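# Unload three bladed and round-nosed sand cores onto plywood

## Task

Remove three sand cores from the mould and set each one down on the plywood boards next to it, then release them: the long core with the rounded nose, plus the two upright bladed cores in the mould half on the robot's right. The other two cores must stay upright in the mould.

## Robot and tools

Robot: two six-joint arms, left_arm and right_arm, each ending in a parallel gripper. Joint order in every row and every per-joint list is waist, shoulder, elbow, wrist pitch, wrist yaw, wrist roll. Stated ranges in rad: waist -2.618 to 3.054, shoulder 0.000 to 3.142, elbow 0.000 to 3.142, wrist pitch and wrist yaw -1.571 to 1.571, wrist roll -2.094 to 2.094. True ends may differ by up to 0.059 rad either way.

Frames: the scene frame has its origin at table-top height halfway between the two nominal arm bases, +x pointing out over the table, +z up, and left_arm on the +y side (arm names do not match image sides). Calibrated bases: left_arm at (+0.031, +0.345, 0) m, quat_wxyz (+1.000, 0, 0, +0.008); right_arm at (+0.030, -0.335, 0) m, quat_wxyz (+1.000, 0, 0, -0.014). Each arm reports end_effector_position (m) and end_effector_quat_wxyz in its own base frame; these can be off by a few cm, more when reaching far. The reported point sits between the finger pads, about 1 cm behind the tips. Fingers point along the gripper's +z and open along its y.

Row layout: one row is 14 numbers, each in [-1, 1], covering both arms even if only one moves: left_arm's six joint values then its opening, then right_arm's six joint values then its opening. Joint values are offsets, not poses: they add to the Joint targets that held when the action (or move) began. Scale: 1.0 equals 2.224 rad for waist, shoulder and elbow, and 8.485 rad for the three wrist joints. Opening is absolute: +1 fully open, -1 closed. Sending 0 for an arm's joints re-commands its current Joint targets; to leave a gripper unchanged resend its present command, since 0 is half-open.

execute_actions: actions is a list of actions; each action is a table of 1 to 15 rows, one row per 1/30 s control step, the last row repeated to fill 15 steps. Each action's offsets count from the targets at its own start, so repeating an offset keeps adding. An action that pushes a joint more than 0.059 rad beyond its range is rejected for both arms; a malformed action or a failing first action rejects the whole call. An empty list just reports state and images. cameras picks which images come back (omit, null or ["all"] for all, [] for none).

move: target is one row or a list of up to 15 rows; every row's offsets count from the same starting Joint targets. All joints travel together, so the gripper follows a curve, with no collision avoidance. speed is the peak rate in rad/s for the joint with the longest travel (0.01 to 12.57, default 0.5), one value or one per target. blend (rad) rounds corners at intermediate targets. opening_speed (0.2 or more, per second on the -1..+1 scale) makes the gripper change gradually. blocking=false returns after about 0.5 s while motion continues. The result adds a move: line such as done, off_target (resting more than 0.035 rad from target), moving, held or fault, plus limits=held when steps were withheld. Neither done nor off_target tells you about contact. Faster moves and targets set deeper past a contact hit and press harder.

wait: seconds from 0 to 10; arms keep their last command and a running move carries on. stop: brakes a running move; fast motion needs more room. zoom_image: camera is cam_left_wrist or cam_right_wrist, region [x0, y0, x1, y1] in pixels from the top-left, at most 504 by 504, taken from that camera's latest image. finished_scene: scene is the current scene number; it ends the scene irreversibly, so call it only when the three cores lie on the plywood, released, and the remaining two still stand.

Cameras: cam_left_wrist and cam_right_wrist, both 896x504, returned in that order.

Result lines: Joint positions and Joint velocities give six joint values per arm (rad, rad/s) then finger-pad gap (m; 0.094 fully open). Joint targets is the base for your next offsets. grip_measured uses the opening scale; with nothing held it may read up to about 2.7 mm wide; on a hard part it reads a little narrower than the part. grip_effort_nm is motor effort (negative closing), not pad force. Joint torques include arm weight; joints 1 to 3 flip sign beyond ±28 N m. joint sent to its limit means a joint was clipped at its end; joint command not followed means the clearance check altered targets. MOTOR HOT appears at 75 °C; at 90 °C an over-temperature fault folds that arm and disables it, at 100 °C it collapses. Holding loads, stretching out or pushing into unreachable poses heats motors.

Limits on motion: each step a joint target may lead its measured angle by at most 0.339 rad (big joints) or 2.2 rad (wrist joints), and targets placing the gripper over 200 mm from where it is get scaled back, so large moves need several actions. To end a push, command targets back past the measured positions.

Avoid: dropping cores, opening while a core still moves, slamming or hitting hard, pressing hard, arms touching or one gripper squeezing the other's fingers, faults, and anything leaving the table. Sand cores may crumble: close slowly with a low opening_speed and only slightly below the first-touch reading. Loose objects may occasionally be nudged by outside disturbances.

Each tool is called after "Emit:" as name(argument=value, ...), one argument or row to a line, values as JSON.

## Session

Emit:
execute_actions(
  actions=[],
)

Scene clock: 0.00 s.
left_arm: end_effector_position=(+0.3493, -0.0518, +0.2095) grip_measured=+1.000 grip_effort_nm=n/a end_effector_quat_wxyz=(+0.534, -0.007, +0.815, -0.226) | right_arm: end_effector_position=(+0.3046, +0.0783, +0.1820) grip_measured=+1.000 grip_effort_nm=n/a end_effector_quat_wxyz=(+0.477, +0.034, +0.863, +0.162)
Joint positions: left_arm=[0.059 1.017 0.578 0.071 0.424 -0.25 0.094] | right_arm=[0.21 0.854 0.562 -0.224 -0.068 0.329 0.094]
Joint velocities: within noise
Joint torques (N m): no reading
Heat: left arm: 31 °C; right arm: 32 °C.
Joint targets: left_arm=[0.059 1.010 0.587 0.072 0.427 -0.248] | right_arm=[0.210 0.847 0.574 -0.220 -0.067 0.327]
Tool commands: left_gripper/opening=+1.0 right_gripper/opening=+1.0

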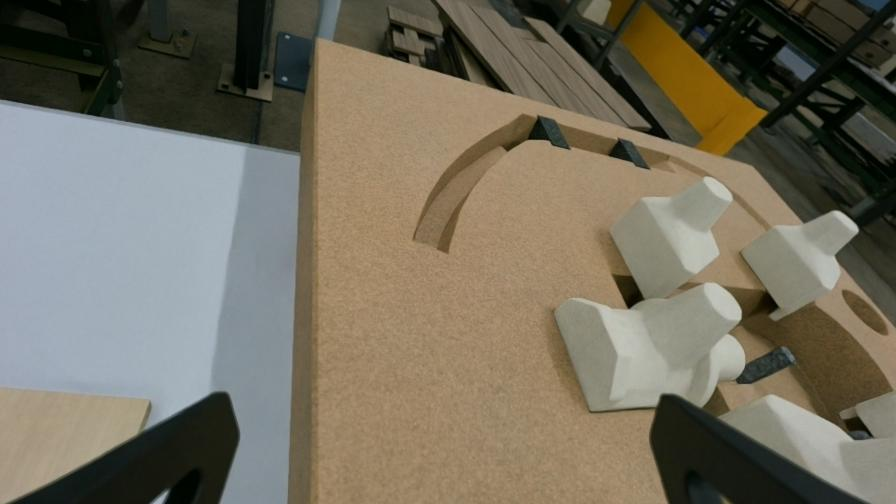

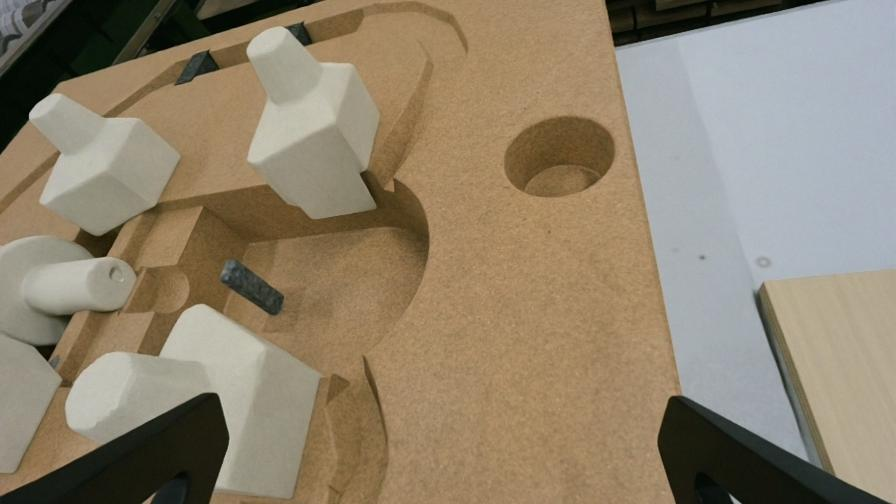

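Emit:
move(
  target=[-0.1133,0.3638,0.5355,-0.132,0.0275,0.1384,1,0.1304,0.5252,0.8278,-0.1509,0.0079,-0.0385,1],
  speed=1.2,
)

Scene clock: 8.83 s.
left_arm: end_effector_position=(+0.3998, -0.1824, +0.2336) grip_measured=+1.000 grip_effort_nm=0.027 end_effector_quat_wxyz=(+0.319, +0.546, +0.748, -0.202) | right_arm: end_effector_position=(+0.3925, +0.2157, +0.2819) grip_measured=+1.000 grip_effort_nm=0.027 end_effector_quat_wxyz=(+0.221, -0.237, +0.944, +0.061)
Joint positions: left_arm=[-0.188 1.801 1.752 -1.041 0.633 0.914 0.094] | right_arm=[0.497 2.007 2.386 -1.487 -0.008 0.007 0.094]
Joint velocities: within noise
Joint torques (N m): left_arm=[-0.39 -6.68 7.42 1.2 0.68 0.07] | right_arm=[0.2 -7.88 7.05 0.75 0.05 -0.1]
Heat: left arm: 33 °C; right arm: 33 °C.
Joint targets: left_arm=[-0.193 1.819 1.779 -1.048 0.660 0.926] | right_arm=[0.500 2.015 2.415 -1.500 0.000 0.000]
move: done

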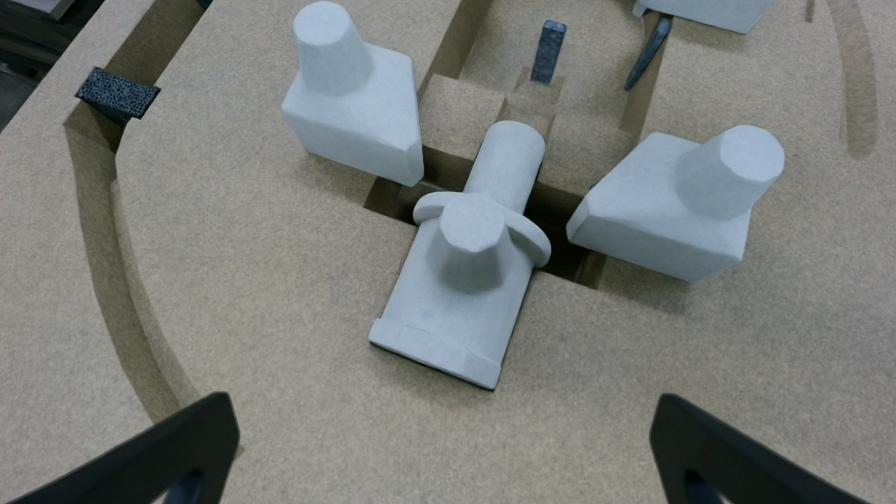

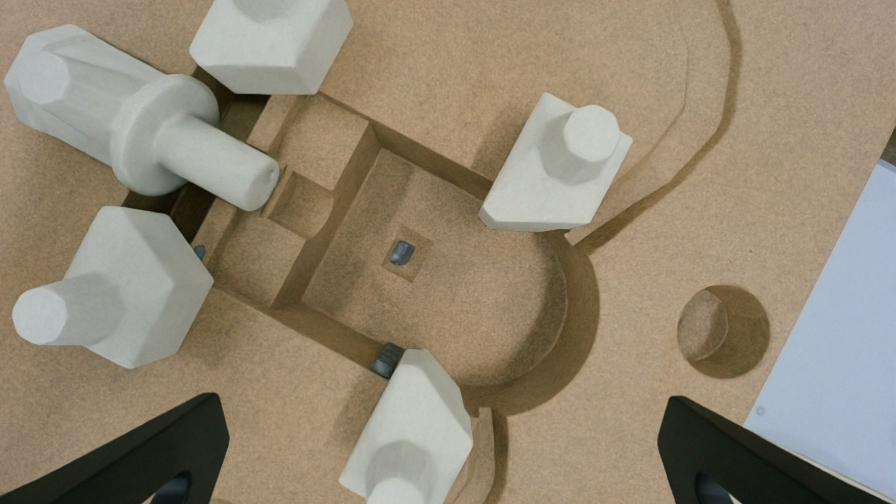

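Emit:
move(
  target=[-0.0565,0.0447,-0.0575,0.0336,-0.0075,-0.0213,1,0.0252,-0.5559,-0.8071,0.139,0,0,1],
  speed=0.8,
)

Scene clock: 26.60 s.
left_arm: end_effector_position=(+0.4195, -0.2378, +0.1833) grip_measured=+1.000 grip_effort_nm=0.032 end_effector_quat_wxyz=(+0.316, +0.533, +0.754, -0.216) | right_arm: end_effector_position=(+0.2573, +0.1595, +0.2035) grip_measured=+1.000 grip_effort_nm=0.022 end_effector_quat_wxyz=(+0.484, -0.233, +0.832, +0.140)
Joint positions: left_arm=[-0.311 1.898 1.66 -0.777 0.589 0.747 0.094] | right_arm=[0.548 0.793 0.628 -0.349 -0.006 0.006 0.094]
Joint velocities: within noise
Joint torques (N m): left_arm=[-0.58 -7.57 4.6 1.52 0.42 -0.08] | right_arm=[0.69 -1.94 5.74 1.68 0.04 -0.1]
Heat: left arm: 35 °C; right arm: 34 °C.
Joint targets: left_arm=[-0.318 1.918 1.651 -0.763 0.597 0.745] | right_arm=[0.556 0.779 0.620 -0.321 0.000 0.000]
move: done

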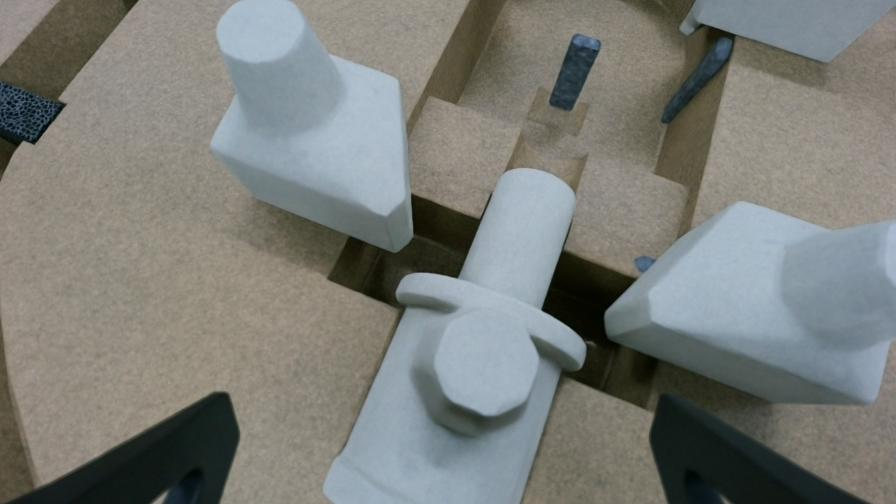

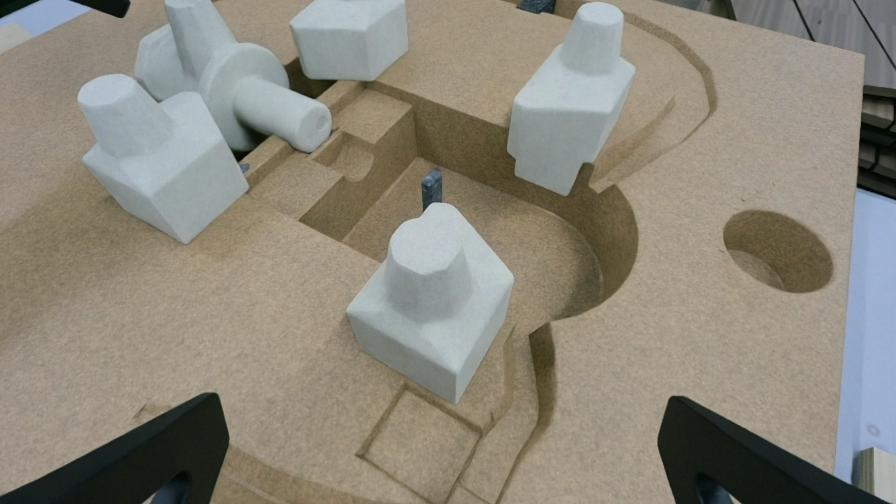

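Emit:
move(
  target=[-0.013,0.0117,-0.0076,0.0059,0.0009,-0.0037,1,0.0058,0.1803,0.007,0.0471,0,0,1],
  speed=0.35,
)

Scene clock: 37.30 s.
left_arm: end_effector_position=(+0.4196, -0.2523, +0.1717) grip_measured=+1.000 grip_effort_nm=0.037 end_effector_quat_wxyz=(+0.313, +0.533, +0.754, -0.224) | right_arm: end_effector_position=(+0.3180, +0.2022, +0.1652) grip_measured=+1.000 grip_effort_nm=0.027 end_effector_quat_wxyz=(+0.487, -0.237, +0.828, +0.144)
Joint positions: left_arm=[-0.34 1.923 1.644 -0.728 0.589 0.715 0.094] | right_arm=[0.561 1.179 0.628 0.046 -0.005 0.006 0.094]
Joint velocities: within noise
Joint torques (N m): left_arm=[-0.54 -7.58 4.64 1.55 0.53 -0.08] | right_arm=[0.68 -3.15 6.72 1.75 0.04 -0.1]
Heat: left arm: 34 °C; right arm: 36 °C.
Joint targets: left_arm=[-0.348 1.945 1.634 -0.713 0.604 0.714] | right_arm=[0.569 1.180 0.636 0.078 0.000 0.000]
move: done

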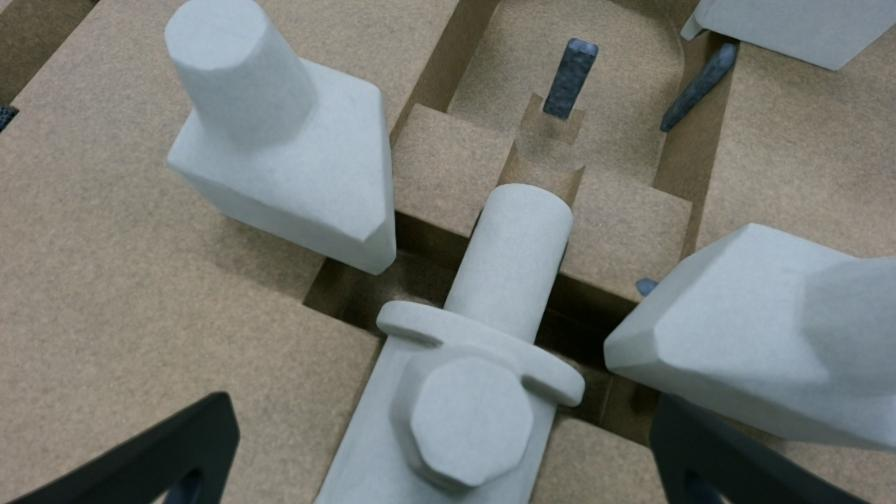

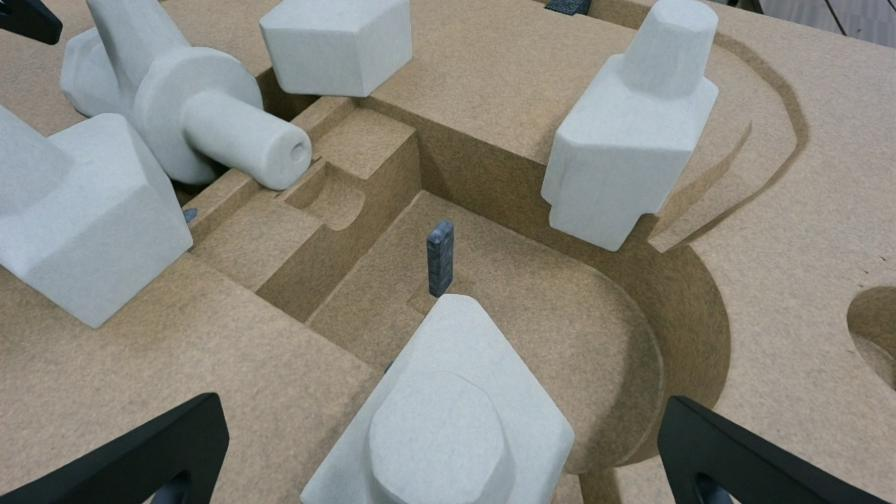

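Emit:
move(
  target=[
    [0,0,-0.011,0,0.0059,0,1,0,0,0,0,0,0,1],
    [0,0,-0.011,0,0.0059,0,-0.55,0,0,0,0,0,0,-0.55],
  ],
  speed=0.3,
  opening_speed=0.7,
)

Scene clock: 43.43 s.
left_arm: end_effector_position=(+0.4143, -0.2553, +0.1664) grip_measured=-0.385 grip_effort_nm=-0.989 end_effector_quat_wxyz=(+0.309, +0.533, +0.750, -0.240) | right_arm: end_effector_position=(+0.3183, +0.2019, +0.1655) grip_measured=-0.388 grip_effort_nm=-1.004 end_effector_quat_wxyz=(+0.488, -0.237, +0.828, +0.143)
Joint positions: left_arm=[-0.34 1.924 1.619 -0.715 0.62 0.714 0.029] | right_arm=[0.561 1.179 0.628 0.047 -0.003 0.004 0.029]
Joint velocities: within noise
Joint torques (N m): left_arm=[-0.61 -7.66 4.52 1.39 0.77 -0.07] | right_arm=[0.68 -3.14 6.72 1.74 0.02 -0.1]
Heat: left arm: 34 °C; right arm: 36 °C.
Joint targets: left_arm=[-0.348 1.944 1.609 -0.713 0.654 0.714] | right_arm=[0.569 1.180 0.636 0.079 0.000 0.000]
move: done

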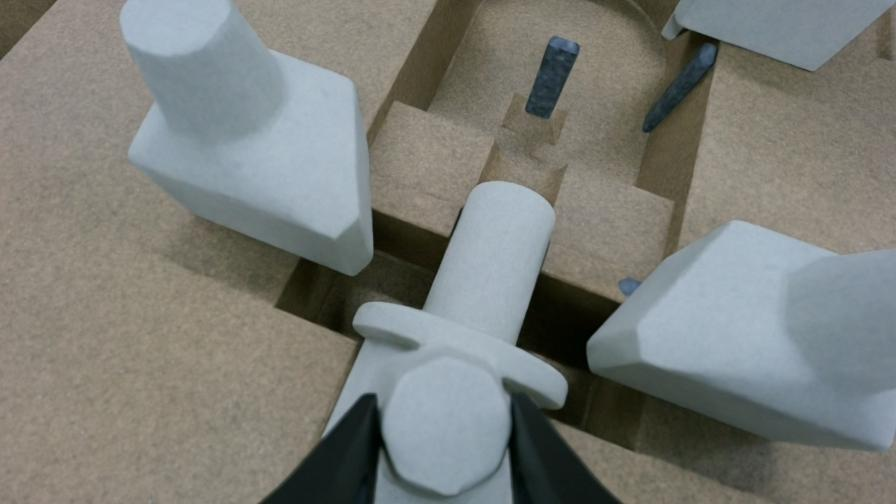

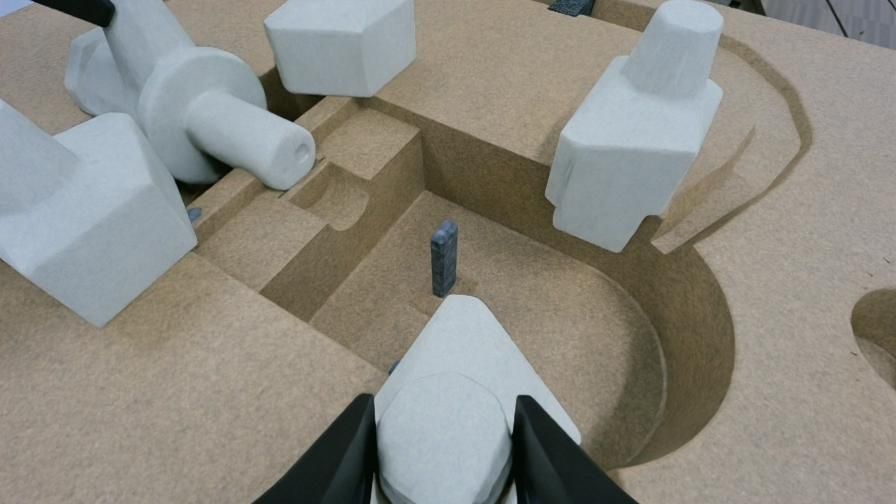

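Emit:
move(
  target=[
    [0.0013,-0.0063,0.0755,-0.013,0,0,-0.55,0,-0.0153,0.0553,-0.0161,0,0,-0.55],
    [0.0013,0.0184,0.2343,-0.0415,0.0035,0,-0.55,0,-0.0144,0.2217,-0.056,0,0,-0.55],
    [0.2464,0.0184,0.2343,-0.0415,0.0035,0,-0.55,-0.1,-0.0144,0.2217,-0.056,0,0,-0.55],
    [0.5126,-0.286,-0.0472,-0.0523,0.0035,0,-0.55,-0.4807,0.1971,0.4627,-0.1846,0,0.1261,-0.55],
  ],
  speed=[0.14,0.28,0.6,0.7],
  blend=[0.02,0.05,0.06,0],
)

Scene clock: 67.10 s.
left_arm: end_effector_position=(+0.2830, +0.1416, +0.2798) grip_measured=-0.387 grip_effort_nm=-1.009 end_effector_quat_wxyz=(+0.369, +0.039, +0.927, -0.052) | right_arm: end_effector_position=(+0.2652, -0.1454, +0.1942) grip_measured=-0.391 grip_effort_nm=-1.004 end_effector_quat_wxyz=(+0.047, +0.703, +0.710, +0.010)
Joint positions: left_arm=[0.787 1.353 1.495 -1.216 0.606 0.714 0.029] | right_arm=[-0.501 1.622 1.619 -1.471 0.007 1.06 0.029]
Joint velocities: within noise
Joint torques (N m): left_arm=[0.47 -7.25 5.68 1.93 1.25 -0.08] | right_arm=[0.02 -6.02 8.77 0.11 -0.07 0.04]
Heat: left arm: 36 °C; right arm: 38 °C.
Joint targets: left_arm=[0.793 1.308 1.504 -1.157 0.684 0.714] | right_arm=[-0.500 1.618 1.665 -1.488 0.000 1.070]
move: off_target (left_arm, right_arm); left_arm: the wrist yaw is farthest, 0.077 rad from its target; right_arm: the elbow is farthest, 0.046 rad from its target

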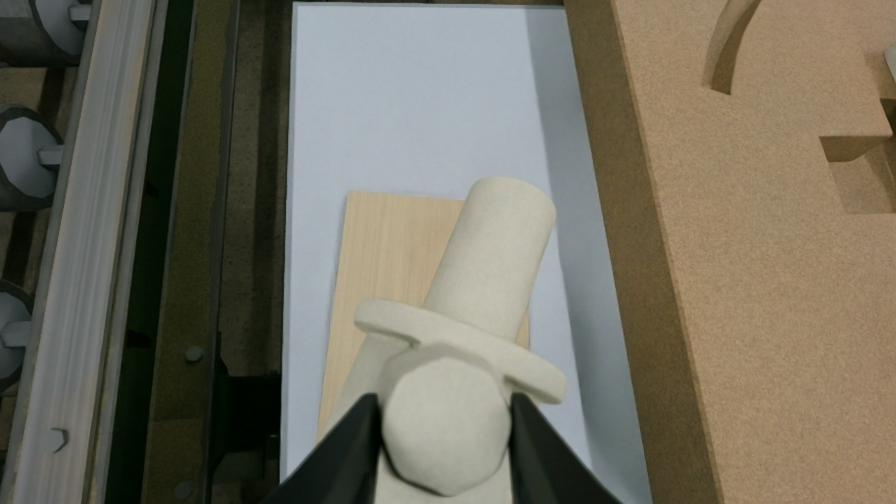

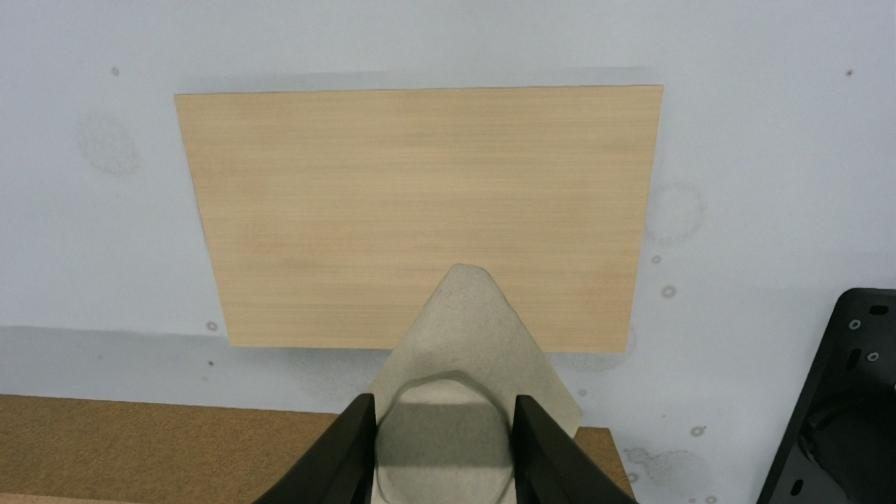

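Emit:
move(
  target=[
    [-0.0036,0.0211,-0.2131,0.0609,0,0,-0.55,0.0111,0.1304,0.0193,0.0251,0,0.003,-0.58],
    [-0.0036,0.027,-0.2527,0.073,0,0,-0.55,-0.0013,0.144,-0.0336,0.0425,0,-0.0002,-0.58],
    [-0.0036,0.0333,-0.2873,0.0835,-0.0024,0,-0.55,-0.0192,0.1684,-0.0538,0.0542,0,-0.005,-0.58],
  ],
  speed=[0.4,0.12,0.12],
  opening_speed=0.5,
)

Scene clock: 101.40 s.
left_arm: end_effector_position=(+0.3045, +0.1578, +0.1297) grip_measured=-0.387 grip_effort_nm=-1.009 end_effector_quat_wxyz=(+0.396, +0.052, +0.916, -0.039) | right_arm: end_effector_position=(+0.3386, -0.2115, +0.0761) grip_measured=-0.396 grip_effort_nm=-1.004 end_effector_quat_wxyz=(+0.060, +0.707, +0.704, +0.000)
Joint positions: left_arm=[0.787 1.379 0.871 -0.501 0.632 0.714 0.029] | right_arm=[-0.548 1.965 1.567 -1.056 0.029 1.026 0.028]
Joint velocities: within noise
Joint torques (N m): left_arm=[-0.12 -4.15 4.83 1.99 0.69 -0.07] | right_arm=[0.38 -6.5 3.59 0.57 -0.29 -0.01]
Heat: left arm: 35 °C; right arm: 36 °C.
Joint targets: left_arm=[0.785 1.382 0.865 -0.448 0.663 0.714] | right_arm=[-0.543 1.993 1.545 -1.028 0.000 1.028]
move: off_target (left_arm); left_arm: the wrist pitch is farthest, 0.053 rad from its target

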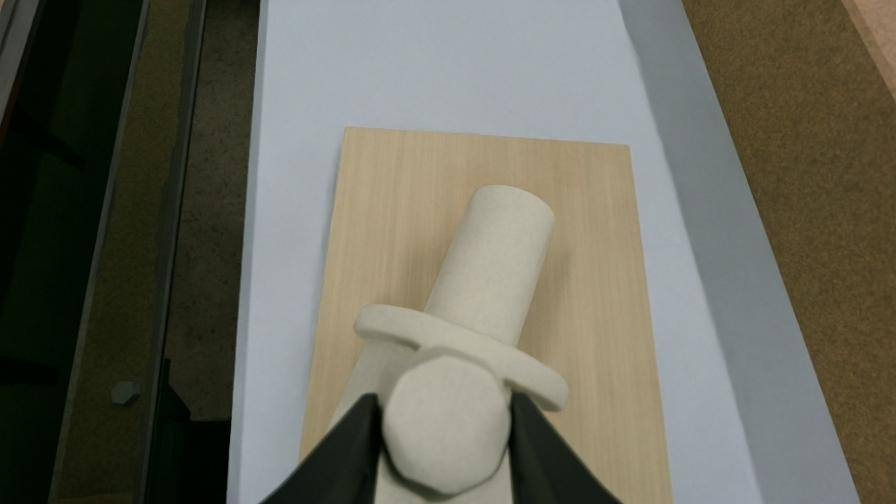

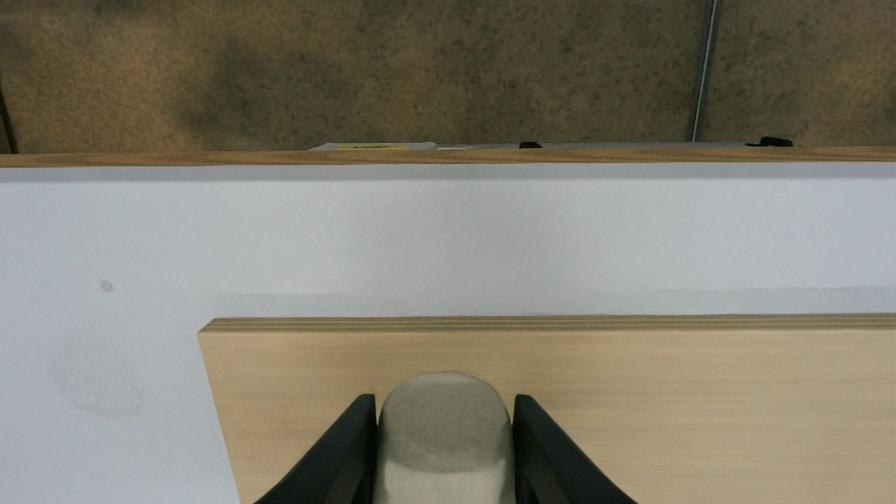

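Emit:
move(
  target=[0,0,0,0,0,0,0.1,0,0.0081,-0.0427,0.0133,0,0,-0.6],
  speed=0.08,
  opening_speed=0.3,
)

Scene clock: 108.60 s.
left_arm: end_effector_position=(+0.3095, +0.1616, +0.1345) grip_measured=+0.098 grip_effort_nm=0.115 end_effector_quat_wxyz=(+0.409, +0.059, +0.910, -0.029) | right_arm: end_effector_position=(+0.3399, -0.2277, +0.0624) grip_measured=-0.400 grip_effort_nm=-1.009 end_effector_quat_wxyz=(+0.091, +0.708, +0.700, -0.016)
Joint positions: left_arm=[0.787 1.379 0.871 -0.465 0.638 0.713 0.052] | right_arm=[-0.561 1.964 1.502 -0.939 0.072 1.014 0.028]
Joint velocities: within noise
Joint torques (N m): left_arm=[-0.12 -4.3 4.77 1.63 0.64 -0.03] | right_arm=[1.58 -5.05 1.44 0.63 -0.67 0.12]
Heat: left arm: 35 °C; right arm: 35 °C.
Joint targets: left_arm=[0.785 1.382 0.865 -0.448 0.664 0.714] | right_arm=[-0.543 2.011 1.450 -0.915 0.000 1.028]
move: off_target (right_arm); right_arm: the wrist yaw is farthest, 0.072 rad from its target

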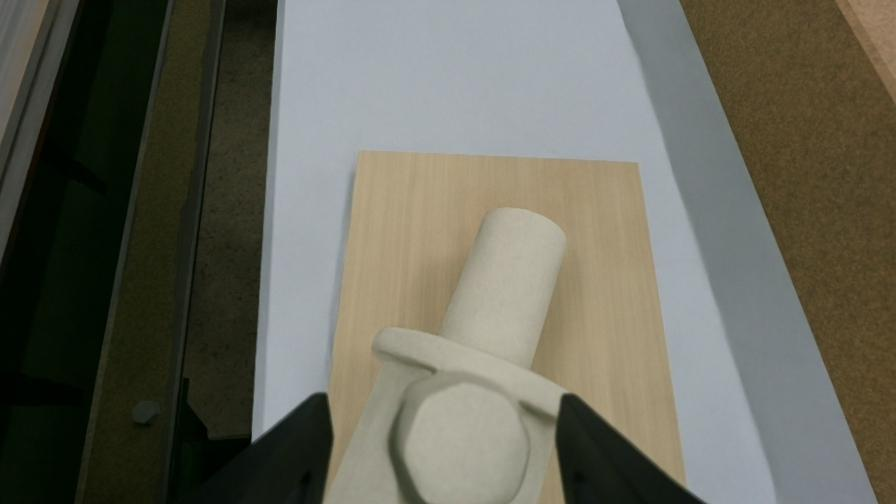

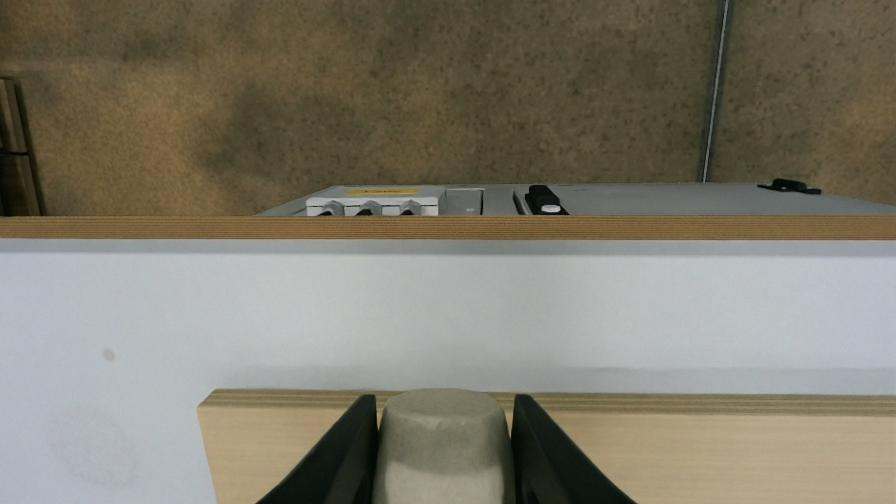

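Emit:
move(
  target=[
    [0,0,0,0,0,0,0.5,-0.008,-0.015,0.02,0,0.0065,0,-0.6],
    [0,-0.03,0.05,-0.01,0,0,0.9,-0.008,-0.015,0.02,0,0.0065,0,0.05],
    [-0.1,-0.03,0.25,-0.01,-0.04,-0.04,0.9,-0.008,-0.015,0.02,0,0.0065,0,0.05],
  ],
  speed=[0.1,0.2,0.5],
  opening_speed=0.25,
)

Scene clock: 121.70 s.
left_arm: end_effector_position=(+0.3776, +0.1739, +0.3436) grip_measured=+0.898 grip_effort_nm=0.125 end_effector_quat_wxyz=(+0.523, +0.006, +0.845, +0.112) | right_arm: end_effector_position=(+0.3432, -0.2276, +0.0624) grip_measured=+0.047 grip_effort_nm=0.183 end_effector_quat_wxyz=(+0.094, +0.710, +0.697, -0.006)
Joint positions: left_arm=[0.568 1.334 1.401 -0.535 0.328 0.38 0.089] | right_arm=[-0.564 1.965 1.502 -0.927 0.055 1.02 0.049]
Joint velocities: within noise
Joint torques (N m): left_arm=[-0.38 -5.87 7.43 2.06 0.12 -0.12] | right_arm=[0.32 -7.72 4.75 0.52 0.02 0.05]
Heat: left arm: 35 °C; right arm: 35 °C.
Joint targets: left_arm=[0.562 1.315 1.422 -0.533 0.324 0.374] | right_arm=[-0.561 1.978 1.495 -0.915 0.055 1.028]
move: done

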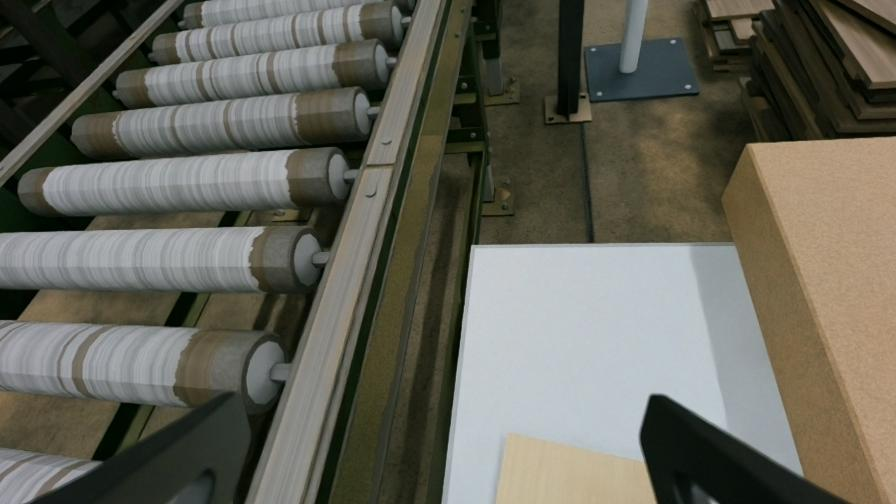

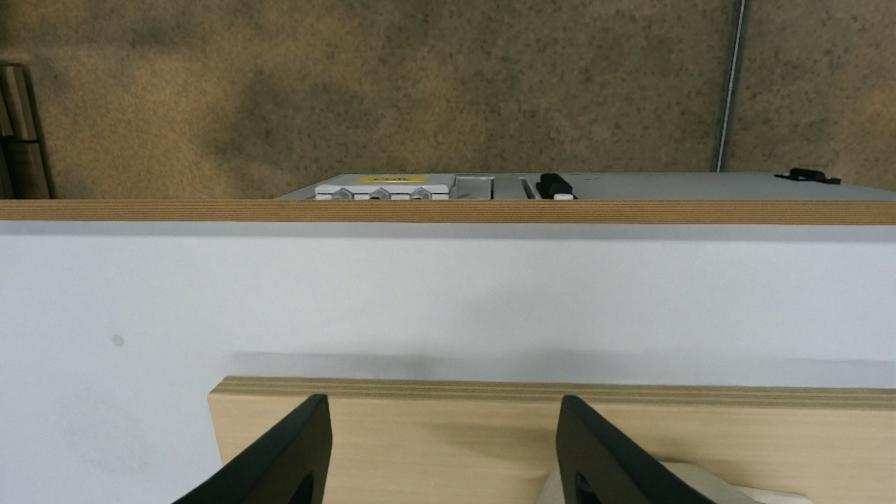

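Emit:
move(
  target=[0,0,0,0,0,0,0.9,0,0,0.05,0,0,0,0.1],
  speed=0.15,
  cameras=["cam_right_wrist"],
)

Scene clock: 128.43 s.
left_arm: end_effector_position=(+0.3776, +0.1741, +0.3436) grip_measured=+0.898 grip_effort_nm=0.129 end_effector_quat_wxyz=(+0.523, +0.006, +0.845, +0.112) | right_arm: end_effector_position=(+0.3615, -0.2392, +0.0843) grip_measured=+0.097 grip_effort_nm=0.178 end_effector_quat_wxyz=(+0.129, +0.708, +0.694, +0.002)
Joint positions: left_arm=[0.568 1.334 1.401 -0.535 0.327 0.379 0.089] | right_arm=[-0.564 1.967 1.576 -0.927 0.055 1.02 0.052]
Joint velocities: within noise
Joint torques (N m): left_arm=[-0.4 -5.87 7.36 2.09 0.09 -0.12] | right_arm=[0.29 -8.01 7.79 0.63 0.02 0.04]
Heat: left arm: 36 °C; right arm: 36 °C.
Joint targets: left_arm=[0.562 1.315 1.422 -0.533 0.324 0.374] | right_arm=[-0.561 1.978 1.606 -0.915 0.055 1.028]
move: done
Images, in order (width x height): cam_right_wrist 896x504.

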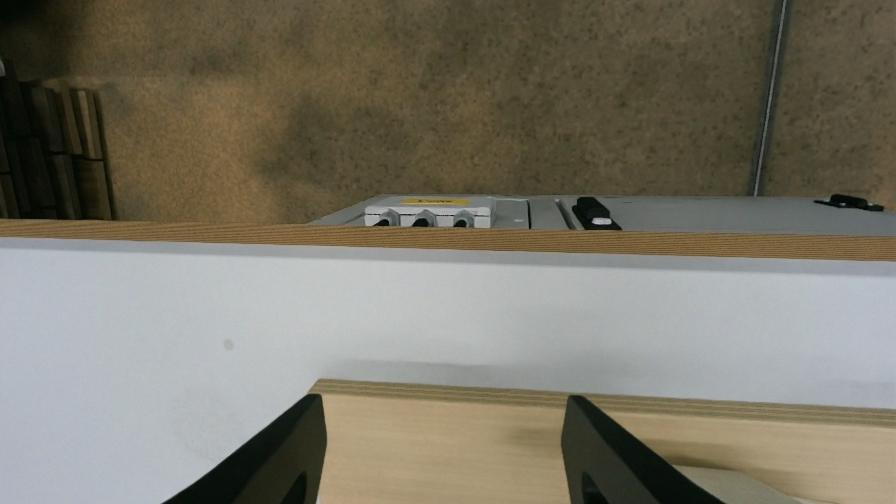

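Emit:
move(
  target=[
    [0,0,0,0,0,0,0.9,0,0,0.1,0,0,0,0.1],
    [0,0,0,0,0,0,0.9,0.1623,-0.3498,-0.005,0,-0.0065,-0.0707,1],
    [0,0,0,0,0,0,0.9,0.4249,-0.2158,-0.2591,0.1078,-0.0065,-0.1212,1],
  ],
  speed=[0.4,1.0,0.9],
  blend=[0.04,0.05,0],
  opening_speed=1.0,
)

Scene clock: 136.53 s.
left_arm: end_effector_position=(+0.3776, +0.1741, +0.3436) grip_measured=+0.898 grip_effort_nm=0.129 end_effector_quat_wxyz=(+0.523, +0.006, +0.845, +0.112) | right_arm: end_effector_position=(+0.4311, +0.1751, +0.2068) grip_measured=+0.997 grip_effort_nm=0.178 end_effector_quat_wxyz=(+0.502, -0.162, +0.844, +0.098)
Joint positions: left_arm=[0.568 1.334 1.401 -0.535 0.327 0.379 0.089] | right_arm=[0.384 1.499 1.034 -0.032 0.001 0.005 0.094]
Joint velocities: within noise
Joint torques (N m): left_arm=[-0.43 -5.89 7.39 2.09 0.1 -0.12] | right_arm=[0.02 -6.02 5.98 1.71 -0.02 -0.11]
Heat: left arm: 37 °C; right arm: 35 °C.
Joint targets: left_arm=[0.562 1.315 1.422 -0.533 0.324 0.374] | right_arm=[0.384 1.498 1.030 0.000 0.000 -0.001]
move: done; blend cut to 0 rad at target 2

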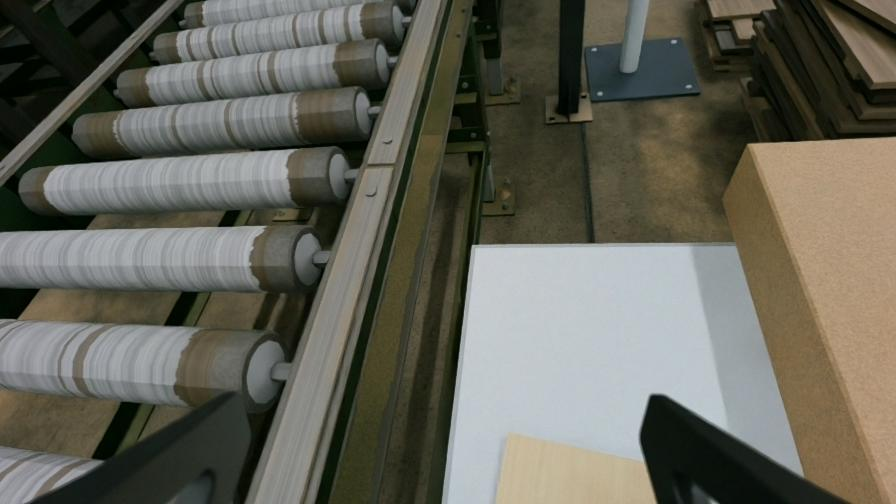

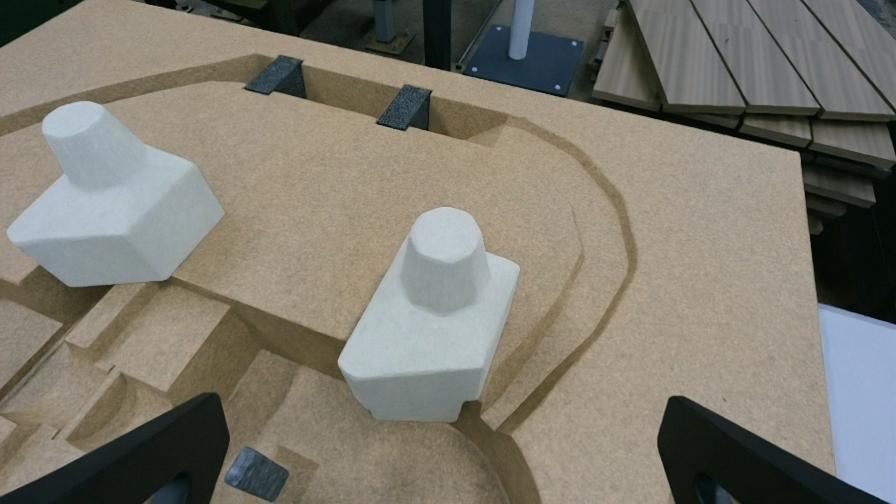

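Emit:
move(
  target=[
    [0,0,0,0,0,0,0.9,-0.0005,0.1691,0.1243,0.0136,0,0,1],
    [0,0,0,0,0,0,0.9,-0.0005,0.1691,0.1243,0.0136,0,0,-0.55],
  ],
  speed=0.35,
  opening_speed=0.7,
  cameras=["cam_right_wrist"],
)

Scene clock: 144.23 s.
left_arm: end_effector_position=(+0.3775, +0.1741, +0.3436) grip_measured=+0.898 grip_effort_nm=0.115 end_effector_quat_wxyz=(+0.523, +0.006, +0.845, +0.113) | right_arm: end_effector_position=(+0.5093, +0.2066, +0.1610) grip_measured=-0.297 grip_effort_nm=-1.004 end_effector_quat_wxyz=(+0.495, -0.163, +0.848, +0.097)
Joint positions: left_arm=[0.568 1.334 1.401 -0.535 0.326 0.379 0.089] | right_arm=[0.384 1.866 1.269 0.083 0.001 0.003 0.033]
Joint velocities: within noise
Joint torques (N m): left_arm=[-0.32 -5.89 7.39 2.07 0.1 -0.11] | right_arm=[-0.08 -8.09 9.01 1.74 -0.02 -0.09]
Heat: left arm: 38 °C; right arm: 37 °C.
Joint targets: left_arm=[0.562 1.315 1.422 -0.533 0.324 0.375] | right_arm=[0.383 1.874 1.306 0.115 0.000 -0.001]
move: off_target (right_arm); target 2's new numbers were sent with right_arm's elbow 0.037 rad from that target; right_arm: the elbow is farthest, 0.037 rad from its target
Images, in order (width x height): cam_right_wrist 896x504.

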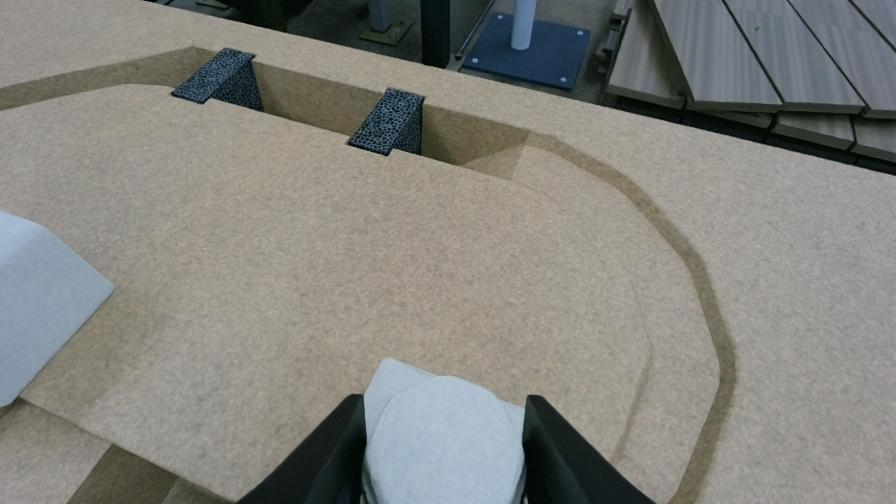

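Emit:
move(
  target=[
    [0,0,0,0,0,0,0.9,0,-0.0198,0.0355,-0.0126,0,0,-0.55],
    [0,0,0,0,0,0,0.9,0,-0.0378,0.1929,-0.0519,0,0,-0.55],
    [0,0,0,0,0,0,0.9,0,-0.0378,0.238,-0.0613,0,0,-0.55],
    [0,0,0,0,0,0,0.9,-0.217,-0.3507,-0.0634,-0.0843,0,0,-0.55],
    [0,0,0,0,0,0,0.9,-0.4771,-0.1781,0.0998,-0.1892,0,0.1052,-0.55],
  ],
  speed=[0.12,0.28,0.3,0.6,0.7],
  blend=[0.02,0.04,0.05,0.06,0],
  cameras=["cam_right_wrist"],
)

Scene clock: 164.87 s.
left_arm: end_effector_position=(+0.3775, +0.1741, +0.3436) grip_measured=+0.898 grip_effort_nm=0.120 end_effector_quat_wxyz=(+0.523, +0.006, +0.845, +0.113) | right_arm: end_effector_position=(+0.2077, -0.1662, +0.1958) grip_measured=-0.297 grip_effort_nm=-1.004 end_effector_quat_wxyz=(+0.051, +0.701, +0.711, +0.002)
Joint positions: left_arm=[0.568 1.334 1.401 -0.535 0.326 0.379 0.089] | right_arm=[-0.675 1.48 1.486 -1.474 0.006 0.883 0.033]
Joint velocities: within noise
Joint torques (N m): left_arm=[-0.32 -5.85 7.3 2.07 0.1 -0.11] | right_arm=[-0.27 -4.74 8.5 0.13 -0.06 0.07]
Heat: left arm: 39 °C; right arm: 39 °C.
Joint targets: left_arm=[0.562 1.315 1.422 -0.533 0.324 0.375] | right_arm=[-0.678 1.478 1.528 -1.490 0.000 0.892]
move: off_target (right_arm); right_arm: the elbow is farthest, 0.042 rad from its target
Images, in order (width x height): cam_right_wrist 896x504.

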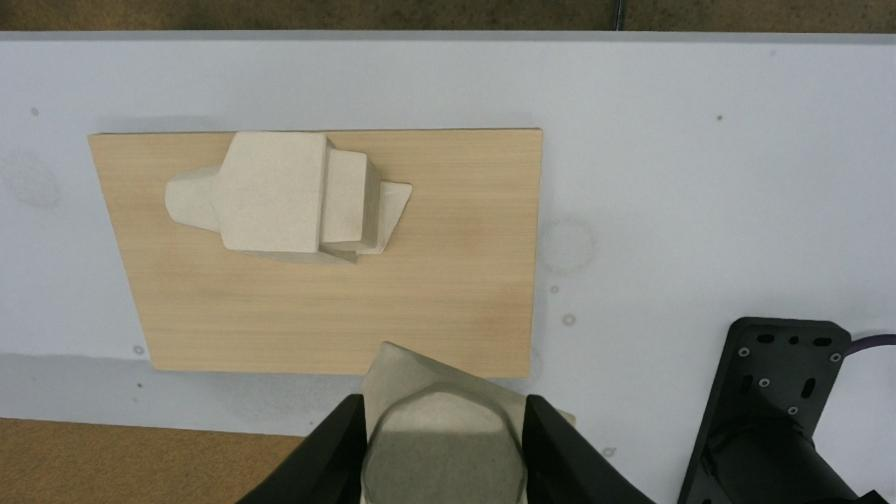

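Emit:
move(
  target=[
    [0,0,0,0,0,0,0.9,0,0,0,0,0,-0.1525,-0.55],
    [0,0,0,0,0,0,0.9,0.1241,-0.0121,-0.0103,-0.0005,0,-0.1525,-0.55],
    [0,0,0,0,0,0,0.9,0.1241,-0.0261,-0.1326,0.0238,0,-0.1525,-0.55],
    [0,0,0,0,0,0,0.9,0.141,0.0247,-0.1859,0.051,0,-0.1481,-0.55],
    [0,0,0,0,0,0,0.9,0.1506,0.0665,-0.1987,0.0654,0,-0.1456,-0.55],
  ],
  speed=[1.0,0.5,0.3,0.13,0.12],
  blend=[0.05,0.03,0.02,0.01,0],
  cameras=["cam_right_wrist"],
)

Scene clock: 187.00 s.
left_arm: end_effector_position=(+0.3775, +0.1741, +0.3436) grip_measured=+0.898 grip_effort_nm=0.115 end_effector_quat_wxyz=(+0.523, +0.006, +0.845, +0.112) | right_arm: end_effector_position=(+0.2823, -0.1008, +0.0687) grip_measured=-0.298 grip_effort_nm=-1.004 end_effector_quat_wxyz=(+0.050, +0.001, +0.999, -0.016)
Joint positions: left_arm=[0.568 1.334 1.401 -0.535 0.326 0.379 0.089] | right_arm=[-0.349 1.611 1.104 -0.959 -0.005 -0.347 0.033]
Joint velocities: within noise
Joint torques (N m): left_arm=[-0.38 -5.94 7.39 2.1 0.13 -0.11] | right_arm=[0.53 -4.6 3.84 0.51 0.04 0]
Heat: left arm: 41 °C; right arm: 35 °C.
Joint targets: left_arm=[0.562 1.315 1.422 -0.533 0.324 0.374] | right_arm=[-0.343 1.626 1.086 -0.935 0.000 -0.344]
move: done
Images, in order (width x height): cam_right_wrist 896x504.

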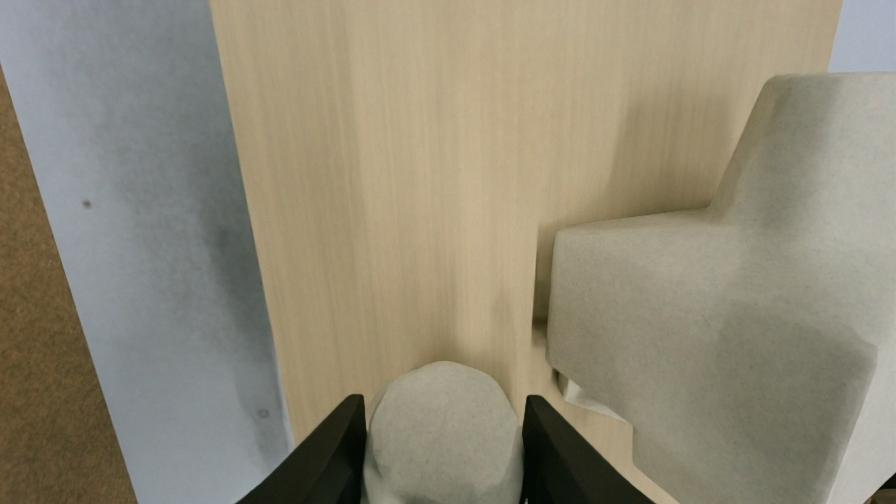

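Emit:
move(
  target=[0,0,0,0,0,0,0.9,0.0025,0.0201,-0.0162,0.0096,0,0.0007,-0.58],
  speed=0.08,
  cameras=["cam_right_wrist"],
)

Scene clock: 191.87 s.
left_arm: end_effector_position=(+0.3775, +0.1741, +0.3436) grip_measured=+0.898 grip_effort_nm=0.129 end_effector_quat_wxyz=(+0.523, +0.006, +0.845, +0.112) | right_arm: end_effector_position=(+0.2938, -0.1017, +0.0565) grip_measured=-0.299 grip_effort_nm=-1.004 end_effector_quat_wxyz=(+0.065, +0.003, +0.998, -0.016)
Joint positions: left_arm=[0.568 1.334 1.401 -0.535 0.326 0.379 0.089] | right_arm=[-0.343 1.642 1.082 -0.878 -0.013 -0.337 0.033]
Joint velocities: within noise
Joint torques (N m): left_arm=[-0.39 -5.86 7.35 2.06 0.09 -0.12] | right_arm=[0.51 -3.73 2.76 0.56 0.11 -0.06]
Heat: left arm: 41 °C; right arm: 35 °C.
Joint targets: left_arm=[0.562 1.315 1.422 -0.533 0.324 0.374] | right_arm=[-0.337 1.670 1.050 -0.854 0.000 -0.338]
move: done
Images, in order (width x height): cam_right_wrist 896x504.

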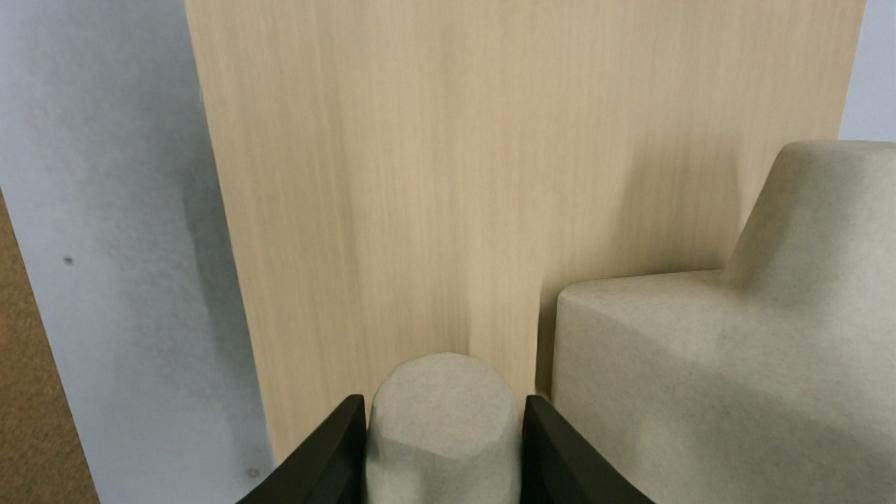

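Emit:
move(
  target=[
    [0,0,0,0,0,0,0.9,0.0157,0,0,0,0,0.004,-0.58],
    [0,0,0,0,0,0,0.9,0.0157,0.0107,-0.014,0.0062,0,0.004,-0.58],
  ],
  speed=0.07,
  cameras=["cam_right_wrist"],
)

Scene clock: 200.83 s.
left_arm: end_effector_position=(+0.3775, +0.1741, +0.3436) grip_measured=+0.898 grip_effort_nm=0.120 end_effector_quat_wxyz=(+0.523, +0.006, +0.845, +0.112) | right_arm: end_effector_position=(+0.2961, -0.0966, +0.0543) grip_measured=-0.301 grip_effort_nm=-1.004 end_effector_quat_wxyz=(+0.063, -0.001, +0.998, -0.027)
Joint positions: left_arm=[0.568 1.334 1.401 -0.535 0.326 0.379 0.089] | right_arm=[-0.311 1.643 1.074 -0.865 0.013 -0.314 0.033]
Joint velocities: within noise
Joint torques (N m): left_arm=[-0.34 -5.83 7.31 2.07 0.12 -0.11] | right_arm=[0.73 -2.02 1.02 0.95 -0.12 0.08]
Heat: left arm: 41 °C; right arm: 34 °C.
Joint targets: left_arm=[0.562 1.315 1.422 -0.533 0.324 0.374] | right_arm=[-0.303 1.694 1.019 -0.801 0.000 -0.304]
move: off_target (right_arm); right_arm: the wrist pitch is farthest, 0.064 rad from its target
Images, in order (width x height): cam_right_wrist 896x504.

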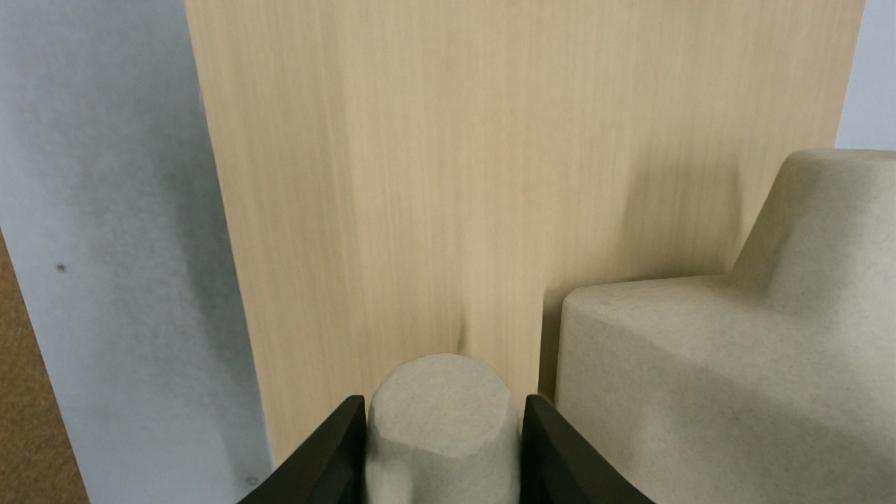

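Emit:
move(
  target=[
    [0,0,0,0,0,0,0.9,-0.002,-0.0135,0.018,-0.0053,0.001,0,-0.58],
    [0,0,0,0,0,0,0.9,-0.002,-0.0135,0.018,-0.0053,0.001,0,-0.12],
  ],
  speed=0.07,
  opening_speed=0.2,
  cameras=["cam_right_wrist"],
)

Scene clock: 209.00 s.
left_arm: end_effector_position=(+0.3775, +0.1741, +0.3436) grip_measured=+0.898 grip_effort_nm=0.120 end_effector_quat_wxyz=(+0.523, +0.006, +0.845, +0.112) | right_arm: end_effector_position=(+0.2984, -0.0974, +0.0501) grip_measured=-0.123 grip_effort_nm=0.183 end_effector_quat_wxyz=(+0.064, +0.001, +0.998, -0.027)
Joint positions: left_arm=[0.568 1.334 1.401 -0.535 0.326 0.379 0.089] | right_arm=[-0.311 1.655 1.069 -0.845 0.013 -0.309 0.041]
Joint velocities: within noise
Joint torques (N m): left_arm=[-0.34 -5.91 7.34 2.08 0.1 -0.11] | right_arm=[0.29 -5.34 4.33 0.33 -0.05 0.02]
Heat: left arm: 41 °C; right arm: 34 °C.
Joint targets: left_arm=[0.562 1.315 1.422 -0.533 0.324 0.374] | right_arm=[-0.307 1.664 1.059 -0.846 0.008 -0.304]
move: done
Images, in order (width x height): cam_right_wrist 896x504.

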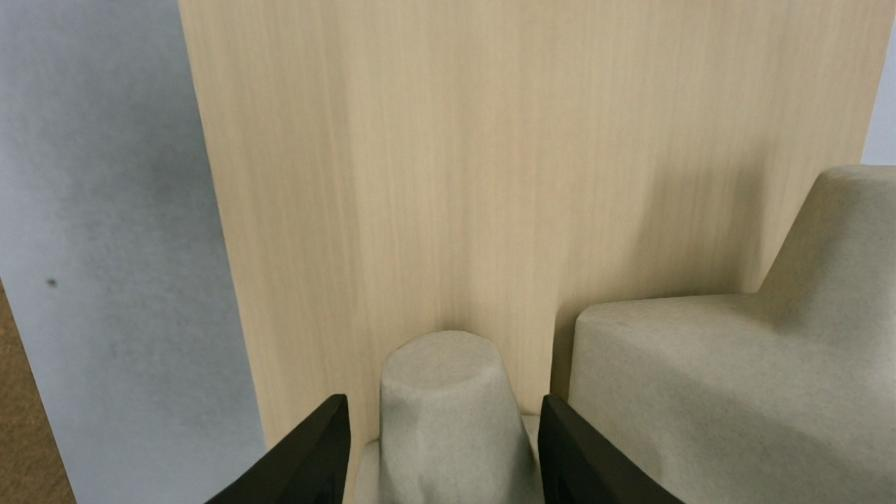

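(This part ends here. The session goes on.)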